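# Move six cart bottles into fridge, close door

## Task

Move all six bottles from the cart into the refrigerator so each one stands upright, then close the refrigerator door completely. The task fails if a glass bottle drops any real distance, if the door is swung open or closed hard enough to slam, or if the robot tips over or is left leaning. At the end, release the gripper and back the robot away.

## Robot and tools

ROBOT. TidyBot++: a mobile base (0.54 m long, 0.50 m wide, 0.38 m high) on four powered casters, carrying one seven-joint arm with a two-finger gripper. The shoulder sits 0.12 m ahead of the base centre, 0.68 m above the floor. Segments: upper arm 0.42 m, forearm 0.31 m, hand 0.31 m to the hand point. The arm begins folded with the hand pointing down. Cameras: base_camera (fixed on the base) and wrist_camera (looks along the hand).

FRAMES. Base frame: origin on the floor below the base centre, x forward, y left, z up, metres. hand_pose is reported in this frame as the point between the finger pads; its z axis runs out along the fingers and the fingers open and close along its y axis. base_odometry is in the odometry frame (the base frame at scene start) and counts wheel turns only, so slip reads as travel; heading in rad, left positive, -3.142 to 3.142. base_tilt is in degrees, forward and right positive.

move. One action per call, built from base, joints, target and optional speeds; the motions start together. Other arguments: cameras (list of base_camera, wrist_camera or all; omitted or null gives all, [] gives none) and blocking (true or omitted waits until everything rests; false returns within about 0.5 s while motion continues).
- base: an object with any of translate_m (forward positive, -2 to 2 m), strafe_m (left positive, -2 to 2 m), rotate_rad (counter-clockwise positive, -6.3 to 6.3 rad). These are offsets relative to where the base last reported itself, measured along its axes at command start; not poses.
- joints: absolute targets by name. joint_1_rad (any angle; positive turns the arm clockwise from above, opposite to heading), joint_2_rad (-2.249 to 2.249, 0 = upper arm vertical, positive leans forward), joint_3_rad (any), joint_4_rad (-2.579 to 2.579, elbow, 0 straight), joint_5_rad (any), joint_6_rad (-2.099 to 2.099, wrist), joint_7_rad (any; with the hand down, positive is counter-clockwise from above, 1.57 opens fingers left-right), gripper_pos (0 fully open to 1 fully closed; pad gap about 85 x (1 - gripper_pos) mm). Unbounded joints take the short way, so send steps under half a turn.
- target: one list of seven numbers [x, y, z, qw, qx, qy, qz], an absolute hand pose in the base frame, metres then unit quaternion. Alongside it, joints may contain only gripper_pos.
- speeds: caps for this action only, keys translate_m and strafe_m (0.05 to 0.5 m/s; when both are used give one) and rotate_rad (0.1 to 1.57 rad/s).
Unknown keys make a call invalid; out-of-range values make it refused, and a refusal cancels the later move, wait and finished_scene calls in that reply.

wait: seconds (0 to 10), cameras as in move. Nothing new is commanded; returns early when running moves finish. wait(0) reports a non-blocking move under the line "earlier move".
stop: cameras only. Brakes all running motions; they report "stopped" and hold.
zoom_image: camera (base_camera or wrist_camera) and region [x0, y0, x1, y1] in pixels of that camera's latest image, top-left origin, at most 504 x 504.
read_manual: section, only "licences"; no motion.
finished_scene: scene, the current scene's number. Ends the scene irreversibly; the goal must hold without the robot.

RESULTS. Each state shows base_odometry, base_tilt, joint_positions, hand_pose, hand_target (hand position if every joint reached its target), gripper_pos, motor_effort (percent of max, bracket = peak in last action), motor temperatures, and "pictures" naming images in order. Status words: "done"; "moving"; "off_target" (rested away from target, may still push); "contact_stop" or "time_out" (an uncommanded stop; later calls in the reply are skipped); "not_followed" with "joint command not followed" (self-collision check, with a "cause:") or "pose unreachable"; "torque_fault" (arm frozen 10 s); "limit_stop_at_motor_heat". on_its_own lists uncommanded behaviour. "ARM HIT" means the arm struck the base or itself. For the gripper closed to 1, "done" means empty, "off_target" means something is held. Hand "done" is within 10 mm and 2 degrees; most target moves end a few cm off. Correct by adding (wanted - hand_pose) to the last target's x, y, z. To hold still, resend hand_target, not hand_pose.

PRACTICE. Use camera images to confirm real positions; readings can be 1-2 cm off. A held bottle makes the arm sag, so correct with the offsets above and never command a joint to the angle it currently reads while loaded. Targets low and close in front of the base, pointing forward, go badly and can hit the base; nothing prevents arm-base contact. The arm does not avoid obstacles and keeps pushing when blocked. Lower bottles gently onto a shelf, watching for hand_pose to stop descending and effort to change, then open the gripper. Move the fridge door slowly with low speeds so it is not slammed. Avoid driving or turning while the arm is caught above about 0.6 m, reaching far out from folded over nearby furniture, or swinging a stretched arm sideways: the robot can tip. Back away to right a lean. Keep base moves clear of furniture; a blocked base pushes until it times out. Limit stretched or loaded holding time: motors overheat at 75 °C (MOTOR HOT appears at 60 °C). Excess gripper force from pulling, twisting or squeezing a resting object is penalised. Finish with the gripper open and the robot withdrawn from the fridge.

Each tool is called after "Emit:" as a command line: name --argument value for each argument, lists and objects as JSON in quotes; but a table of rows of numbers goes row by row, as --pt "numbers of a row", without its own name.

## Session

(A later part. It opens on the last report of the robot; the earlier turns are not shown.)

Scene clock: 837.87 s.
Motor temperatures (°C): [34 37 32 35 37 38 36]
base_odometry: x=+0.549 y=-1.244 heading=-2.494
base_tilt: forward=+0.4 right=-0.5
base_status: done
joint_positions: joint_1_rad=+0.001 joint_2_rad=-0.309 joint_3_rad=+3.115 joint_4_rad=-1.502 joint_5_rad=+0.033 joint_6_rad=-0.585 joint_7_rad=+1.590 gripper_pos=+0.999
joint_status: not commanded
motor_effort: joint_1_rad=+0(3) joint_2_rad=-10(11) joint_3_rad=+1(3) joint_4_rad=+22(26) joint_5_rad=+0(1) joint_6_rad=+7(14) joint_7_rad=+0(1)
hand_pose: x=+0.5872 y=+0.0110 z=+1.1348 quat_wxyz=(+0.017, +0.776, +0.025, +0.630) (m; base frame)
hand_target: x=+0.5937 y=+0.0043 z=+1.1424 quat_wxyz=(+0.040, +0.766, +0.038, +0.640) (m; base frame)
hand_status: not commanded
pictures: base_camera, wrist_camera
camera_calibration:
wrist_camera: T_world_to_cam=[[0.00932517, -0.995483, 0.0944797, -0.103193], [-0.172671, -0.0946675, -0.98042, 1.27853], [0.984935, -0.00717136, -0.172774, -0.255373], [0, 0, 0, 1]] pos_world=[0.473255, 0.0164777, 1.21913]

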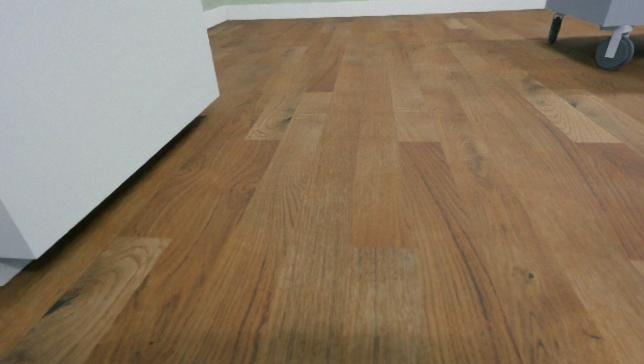

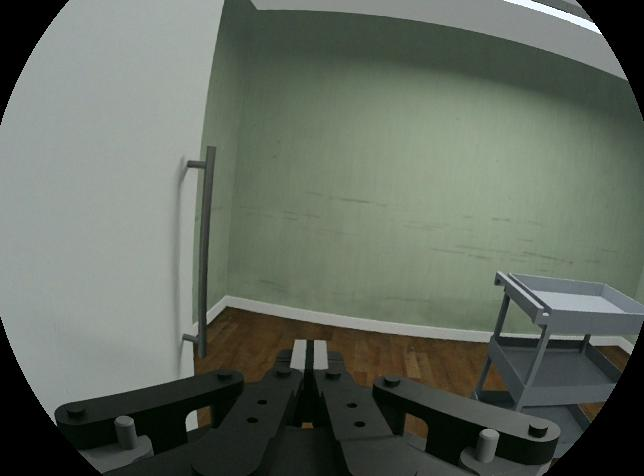

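Emit:
wait --seconds 0

Emit:
zoom_image --camera "base_camera" --region '[0, 0, 300, 300]'

Scene clock: 843.43 s.
Motor temperatures (°C): [34 37 32 35 37 38 36]
base_odometry: x=+0.549 y=-1.244 heading=-2.494
base_tilt: forward=+0.4 right=-0.6
base_status: done
joint_positions: joint_1_rad=+0.001 joint_2_rad=-0.309 joint_3_rad=+3.115 joint_4_rad=-1.502 joint_5_rad=+0.033 joint_6_rad=-0.585 joint_7_rad=+1.590 gripper_pos=+0.999
joint_status: not commanded
motor_effort: joint_1_rad=+0(3) joint_2_rad=-9(11) joint_3_rad=+1(3) joint_4_rad=+22(26) joint_5_rad=+0(1) joint_6_rad=+7(14) joint_7_rad=+0(1)
hand_pose: x=+0.5872 y=+0.0110 z=+1.1348 quat_wxyz=(+0.017, +0.776, +0.025, +0.630) (m; base frame)
hand_target: x=+0.5937 y=+0.0043 z=+1.1424 quat_wxyz=(+0.040, +0.766, +0.038, +0.640) (m; base frame)
hand_status: not commanded
pictures: base_camera, wrist_camera
camera_calibration:
wrist_camera: T_world_to_cam=[[0.00932517, -0.995483, 0.0944797, -0.103193], [-0.172671, -0.0946675, -0.98042, 1.27853], [0.984935, -0.00717136, -0.172774, -0.255373], [0, 0, 0, 1]] pos_world=[0.473255, 0.0164777, 1.21913]

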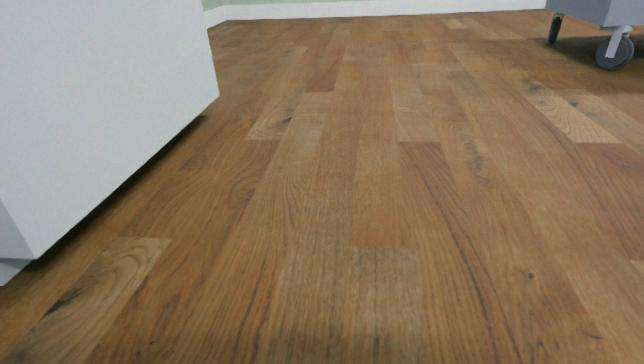

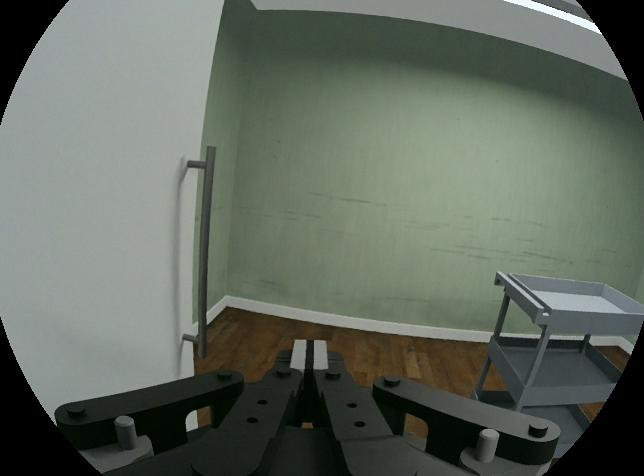

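Scaled by 1.680.

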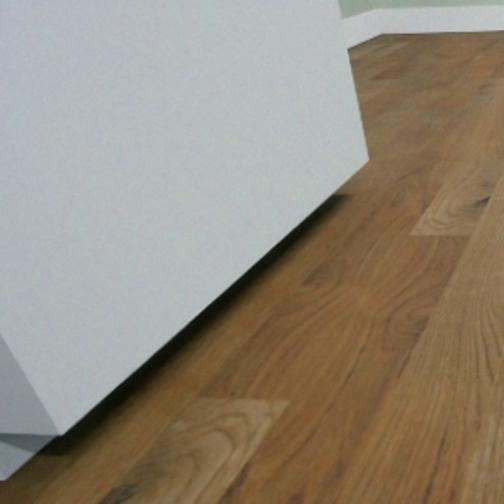

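Emit:
move --base '{"translate_m":0.775,"strafe_m":-0.516}' --speeds '{"translate_m":0.35}' --cameras '[]'

Emit:
move --base '{"rotate_rad":1.374}' --speeds '{"rotate_rad":1.0}' --cameras '["wrist_camera","base_camera"]'

Scene clock: 858.57 s.
Motor temperatures (°C): [34 37 32 35 37 38 36]
move: done
base_odometry: x=-0.381 y=-1.300 heading=-2.494
base_tilt: forward=+0.4 right=-0.5
base_status: done
joint_positions: joint_1_rad=+0.001 joint_2_rad=-0.304 joint_3_rad=+3.115 joint_4_rad=-1.502 joint_5_rad=+0.033 joint_6_rad=-0.585 joint_7_rad=+1.590 gripper_pos=+0.999
joint_status: not commanded
motor_effort: joint_1_rad=+0(1) joint_2_rad=-10(12) joint_3_rad=+1(3) joint_4_rad=+22(23) joint_5_rad=+0(1) joint_6_rad=+7(7) joint_7_rad=+0(1)
hand_pose: x=+0.5895 y=+0.0110 z=+1.1325 quat_wxyz=(+0.017, +0.777, +0.025, +0.628) (m; base frame)
hand_target: x=+0.5937 y=+0.0043 z=+1.1424 quat_wxyz=(+0.040, +0.766, +0.038, +0.640) (m; base frame)
hand_status: not commanded
pictures: none
No camera images: "cameras" was empty.

Scene clock: 860.87 s.
Motor temperatures (°C): [34 37 32 35 37 38 36]
move: done
base_odometry: x=-0.380 y=-1.300 heading=-1.121
base_tilt: forward=+0.4 right=-0.6
base_status: done
joint_positions: joint_1_rad=+0.001 joint_2_rad=-0.304 joint_3_rad=+3.115 joint_4_rad=-1.502 joint_5_rad=+0.033 joint_6_rad=-0.585 joint_7_rad=+1.590 gripper_pos=+0.999
joint_status: not commanded
motor_effort: joint_1_rad=+0(2) joint_2_rad=-9(11) joint_3_rad=+1(3) joint_4_rad=+22(23) joint_5_rad=+0(1) joint_6_rad=+7(7) joint_7_rad=+0(1)
hand_pose: x=+0.5895 y=+0.0109 z=+1.1324 quat_wxyz=(+0.017, +0.777, +0.025, +0.628) (m; base frame)
hand_target: x=+0.5937 y=+0.0043 z=+1.1424 quat_wxyz=(+0.040, +0.766, +0.038, +0.640) (m; base frame)
hand_status: not commanded
pictures: base_camera, wrist_camera
camera_calibration:
wrist_camera: T_world_to_cam=[[0.00974947, -0.995487, 0.0943909, -0.103183], [-0.17763, -0.0946183, -0.979538, 1.27852], [0.984049, -0.00721668, -0.177751, -0.251876], [0, 0, 0, 1]] pos_world=[0.475968, 0.016437, 1.21733]

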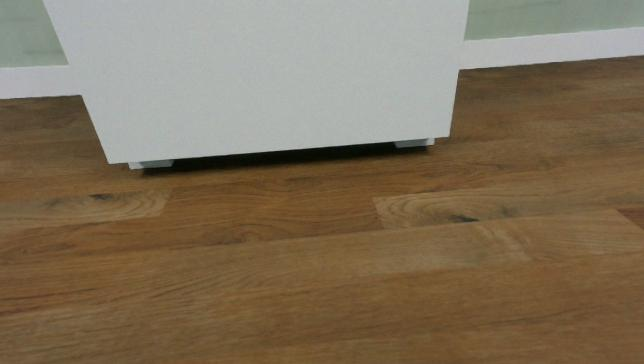

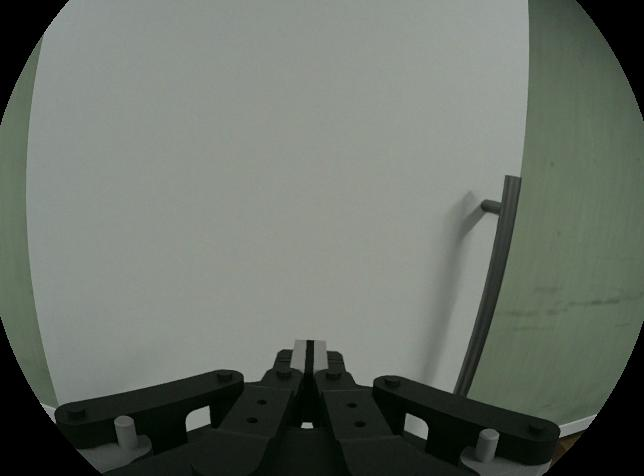

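Emit:
move --base '{"translate_m":0.05,"strafe_m":-0.4}' --speeds '{"translate_m":0.3}' --cameras '[]'

Emit:
move --base '{"translate_m":0.15,"strafe_m":-0.22}' --speeds '{"translate_m":0.3}' --cameras '["wrist_camera","base_camera"]'

Scene clock: 878.27 s.
Motor temperatures (°C): [34 37 32 35 37 38 36]
move: done
base_odometry: x=-0.719 y=-1.519 heading=-1.120
base_tilt: forward=+0.4 right=-0.5
base_status: done
joint_positions: joint_1_rad=+0.001 joint_2_rad=-0.304 joint_3_rad=+3.115 joint_4_rad=-1.502 joint_5_rad=+0.033 joint_6_rad=-0.585 joint_7_rad=+1.590 gripper_pos=+0.999
joint_status: not commanded
motor_effort: joint_1_rad=+0(2) joint_2_rad=-10(11) joint_3_rad=+1(4) joint_4_rad=+22(23) joint_5_rad=+0(1) joint_6_rad=+7(7) joint_7_rad=+0(1)
hand_pose: x=+0.5895 y=+0.0109 z=+1.1324 quat_wxyz=(+0.017, +0.777, +0.025, +0.628) (m; base frame)
hand_target: x=+0.5937 y=+0.0043 z=+1.1424 quat_wxyz=(+0.040, +0.766, +0.038, +0.640) (m; base frame)
hand_status: not commanded
pictures: none
No camera images: "cameras" was empty.

Scene clock: 880.03 s.
Motor temperatures (°C): [34 37 32 35 37 38 36]
move: done
base_odometry: x=-0.852 y=-1.750 heading=-1.120
base_tilt: forward=+0.4 right=-0.5
base_status: done
joint_positions: joint_1_rad=+0.001 joint_2_rad=-0.303 joint_3_rad=+3.115 joint_4_rad=-1.502 joint_5_rad=+0.033 joint_6_rad=-0.585 joint_7_rad=+1.590 gripper_pos=+0.999
joint_status: not commanded
motor_effort: joint_1_rad=+0(2) joint_2_rad=-9(12) joint_3_rad=+0(5) joint_4_rad=+22(23) joint_5_rad=+0(1) joint_6_rad=+7(7) joint_7_rad=+1(1)
hand_pose: x=+0.5901 y=+0.0110 z=+1.1318 quat_wxyz=(+0.017, +0.778, +0.025, +0.628) (m; base frame)
hand_target: x=+0.5937 y=+0.0043 z=+1.1424 quat_wxyz=(+0.040, +0.766, +0.038, +0.640) (m; base frame)
hand_status: not commanded
pictures: base_camera, wrist_camera
camera_calibration:
wrist_camera: T_world_to_cam=[[0.0101233, -0.995489, 0.0943321, -0.103187], [-0.178989, -0.0946173, -0.979291, 1.27852], [0.983799, -0.0069707, -0.179139, -0.250901], [0, 0, 0, 1]] pos_world=[0.476721, 0.0164993, 1.21683]

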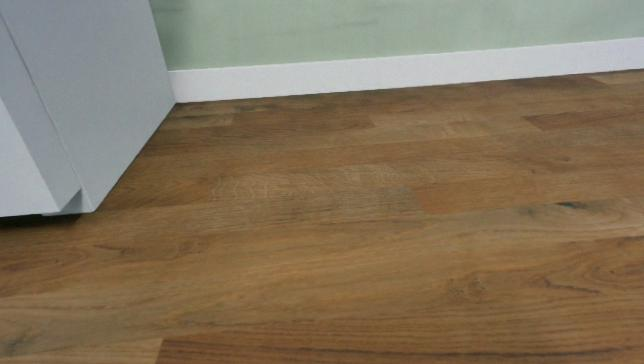

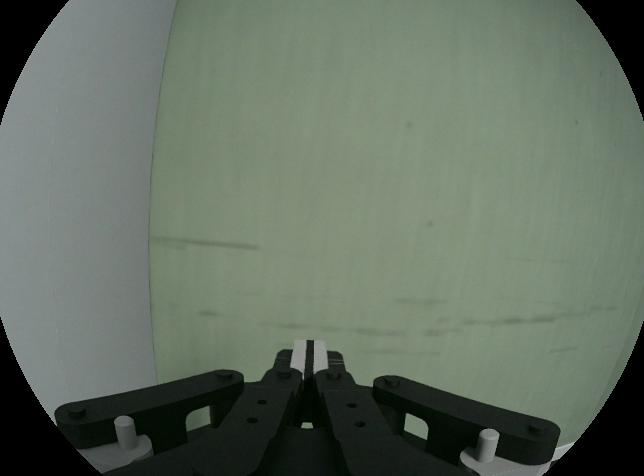

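Emit:
zoom_image --camera "base_camera" --region '[0, 0, 200, 230]'

Scaled by 2.191.

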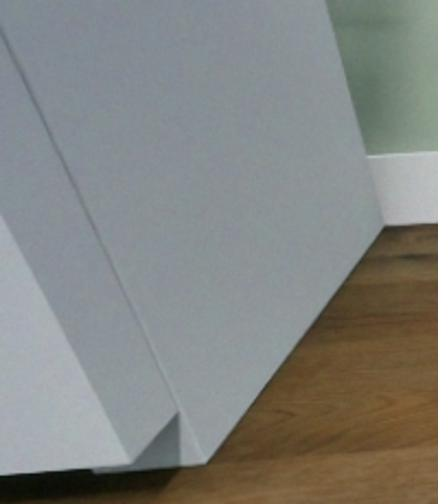

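Emit:
finished_scene --scene 1

The scene is finished: the task was done.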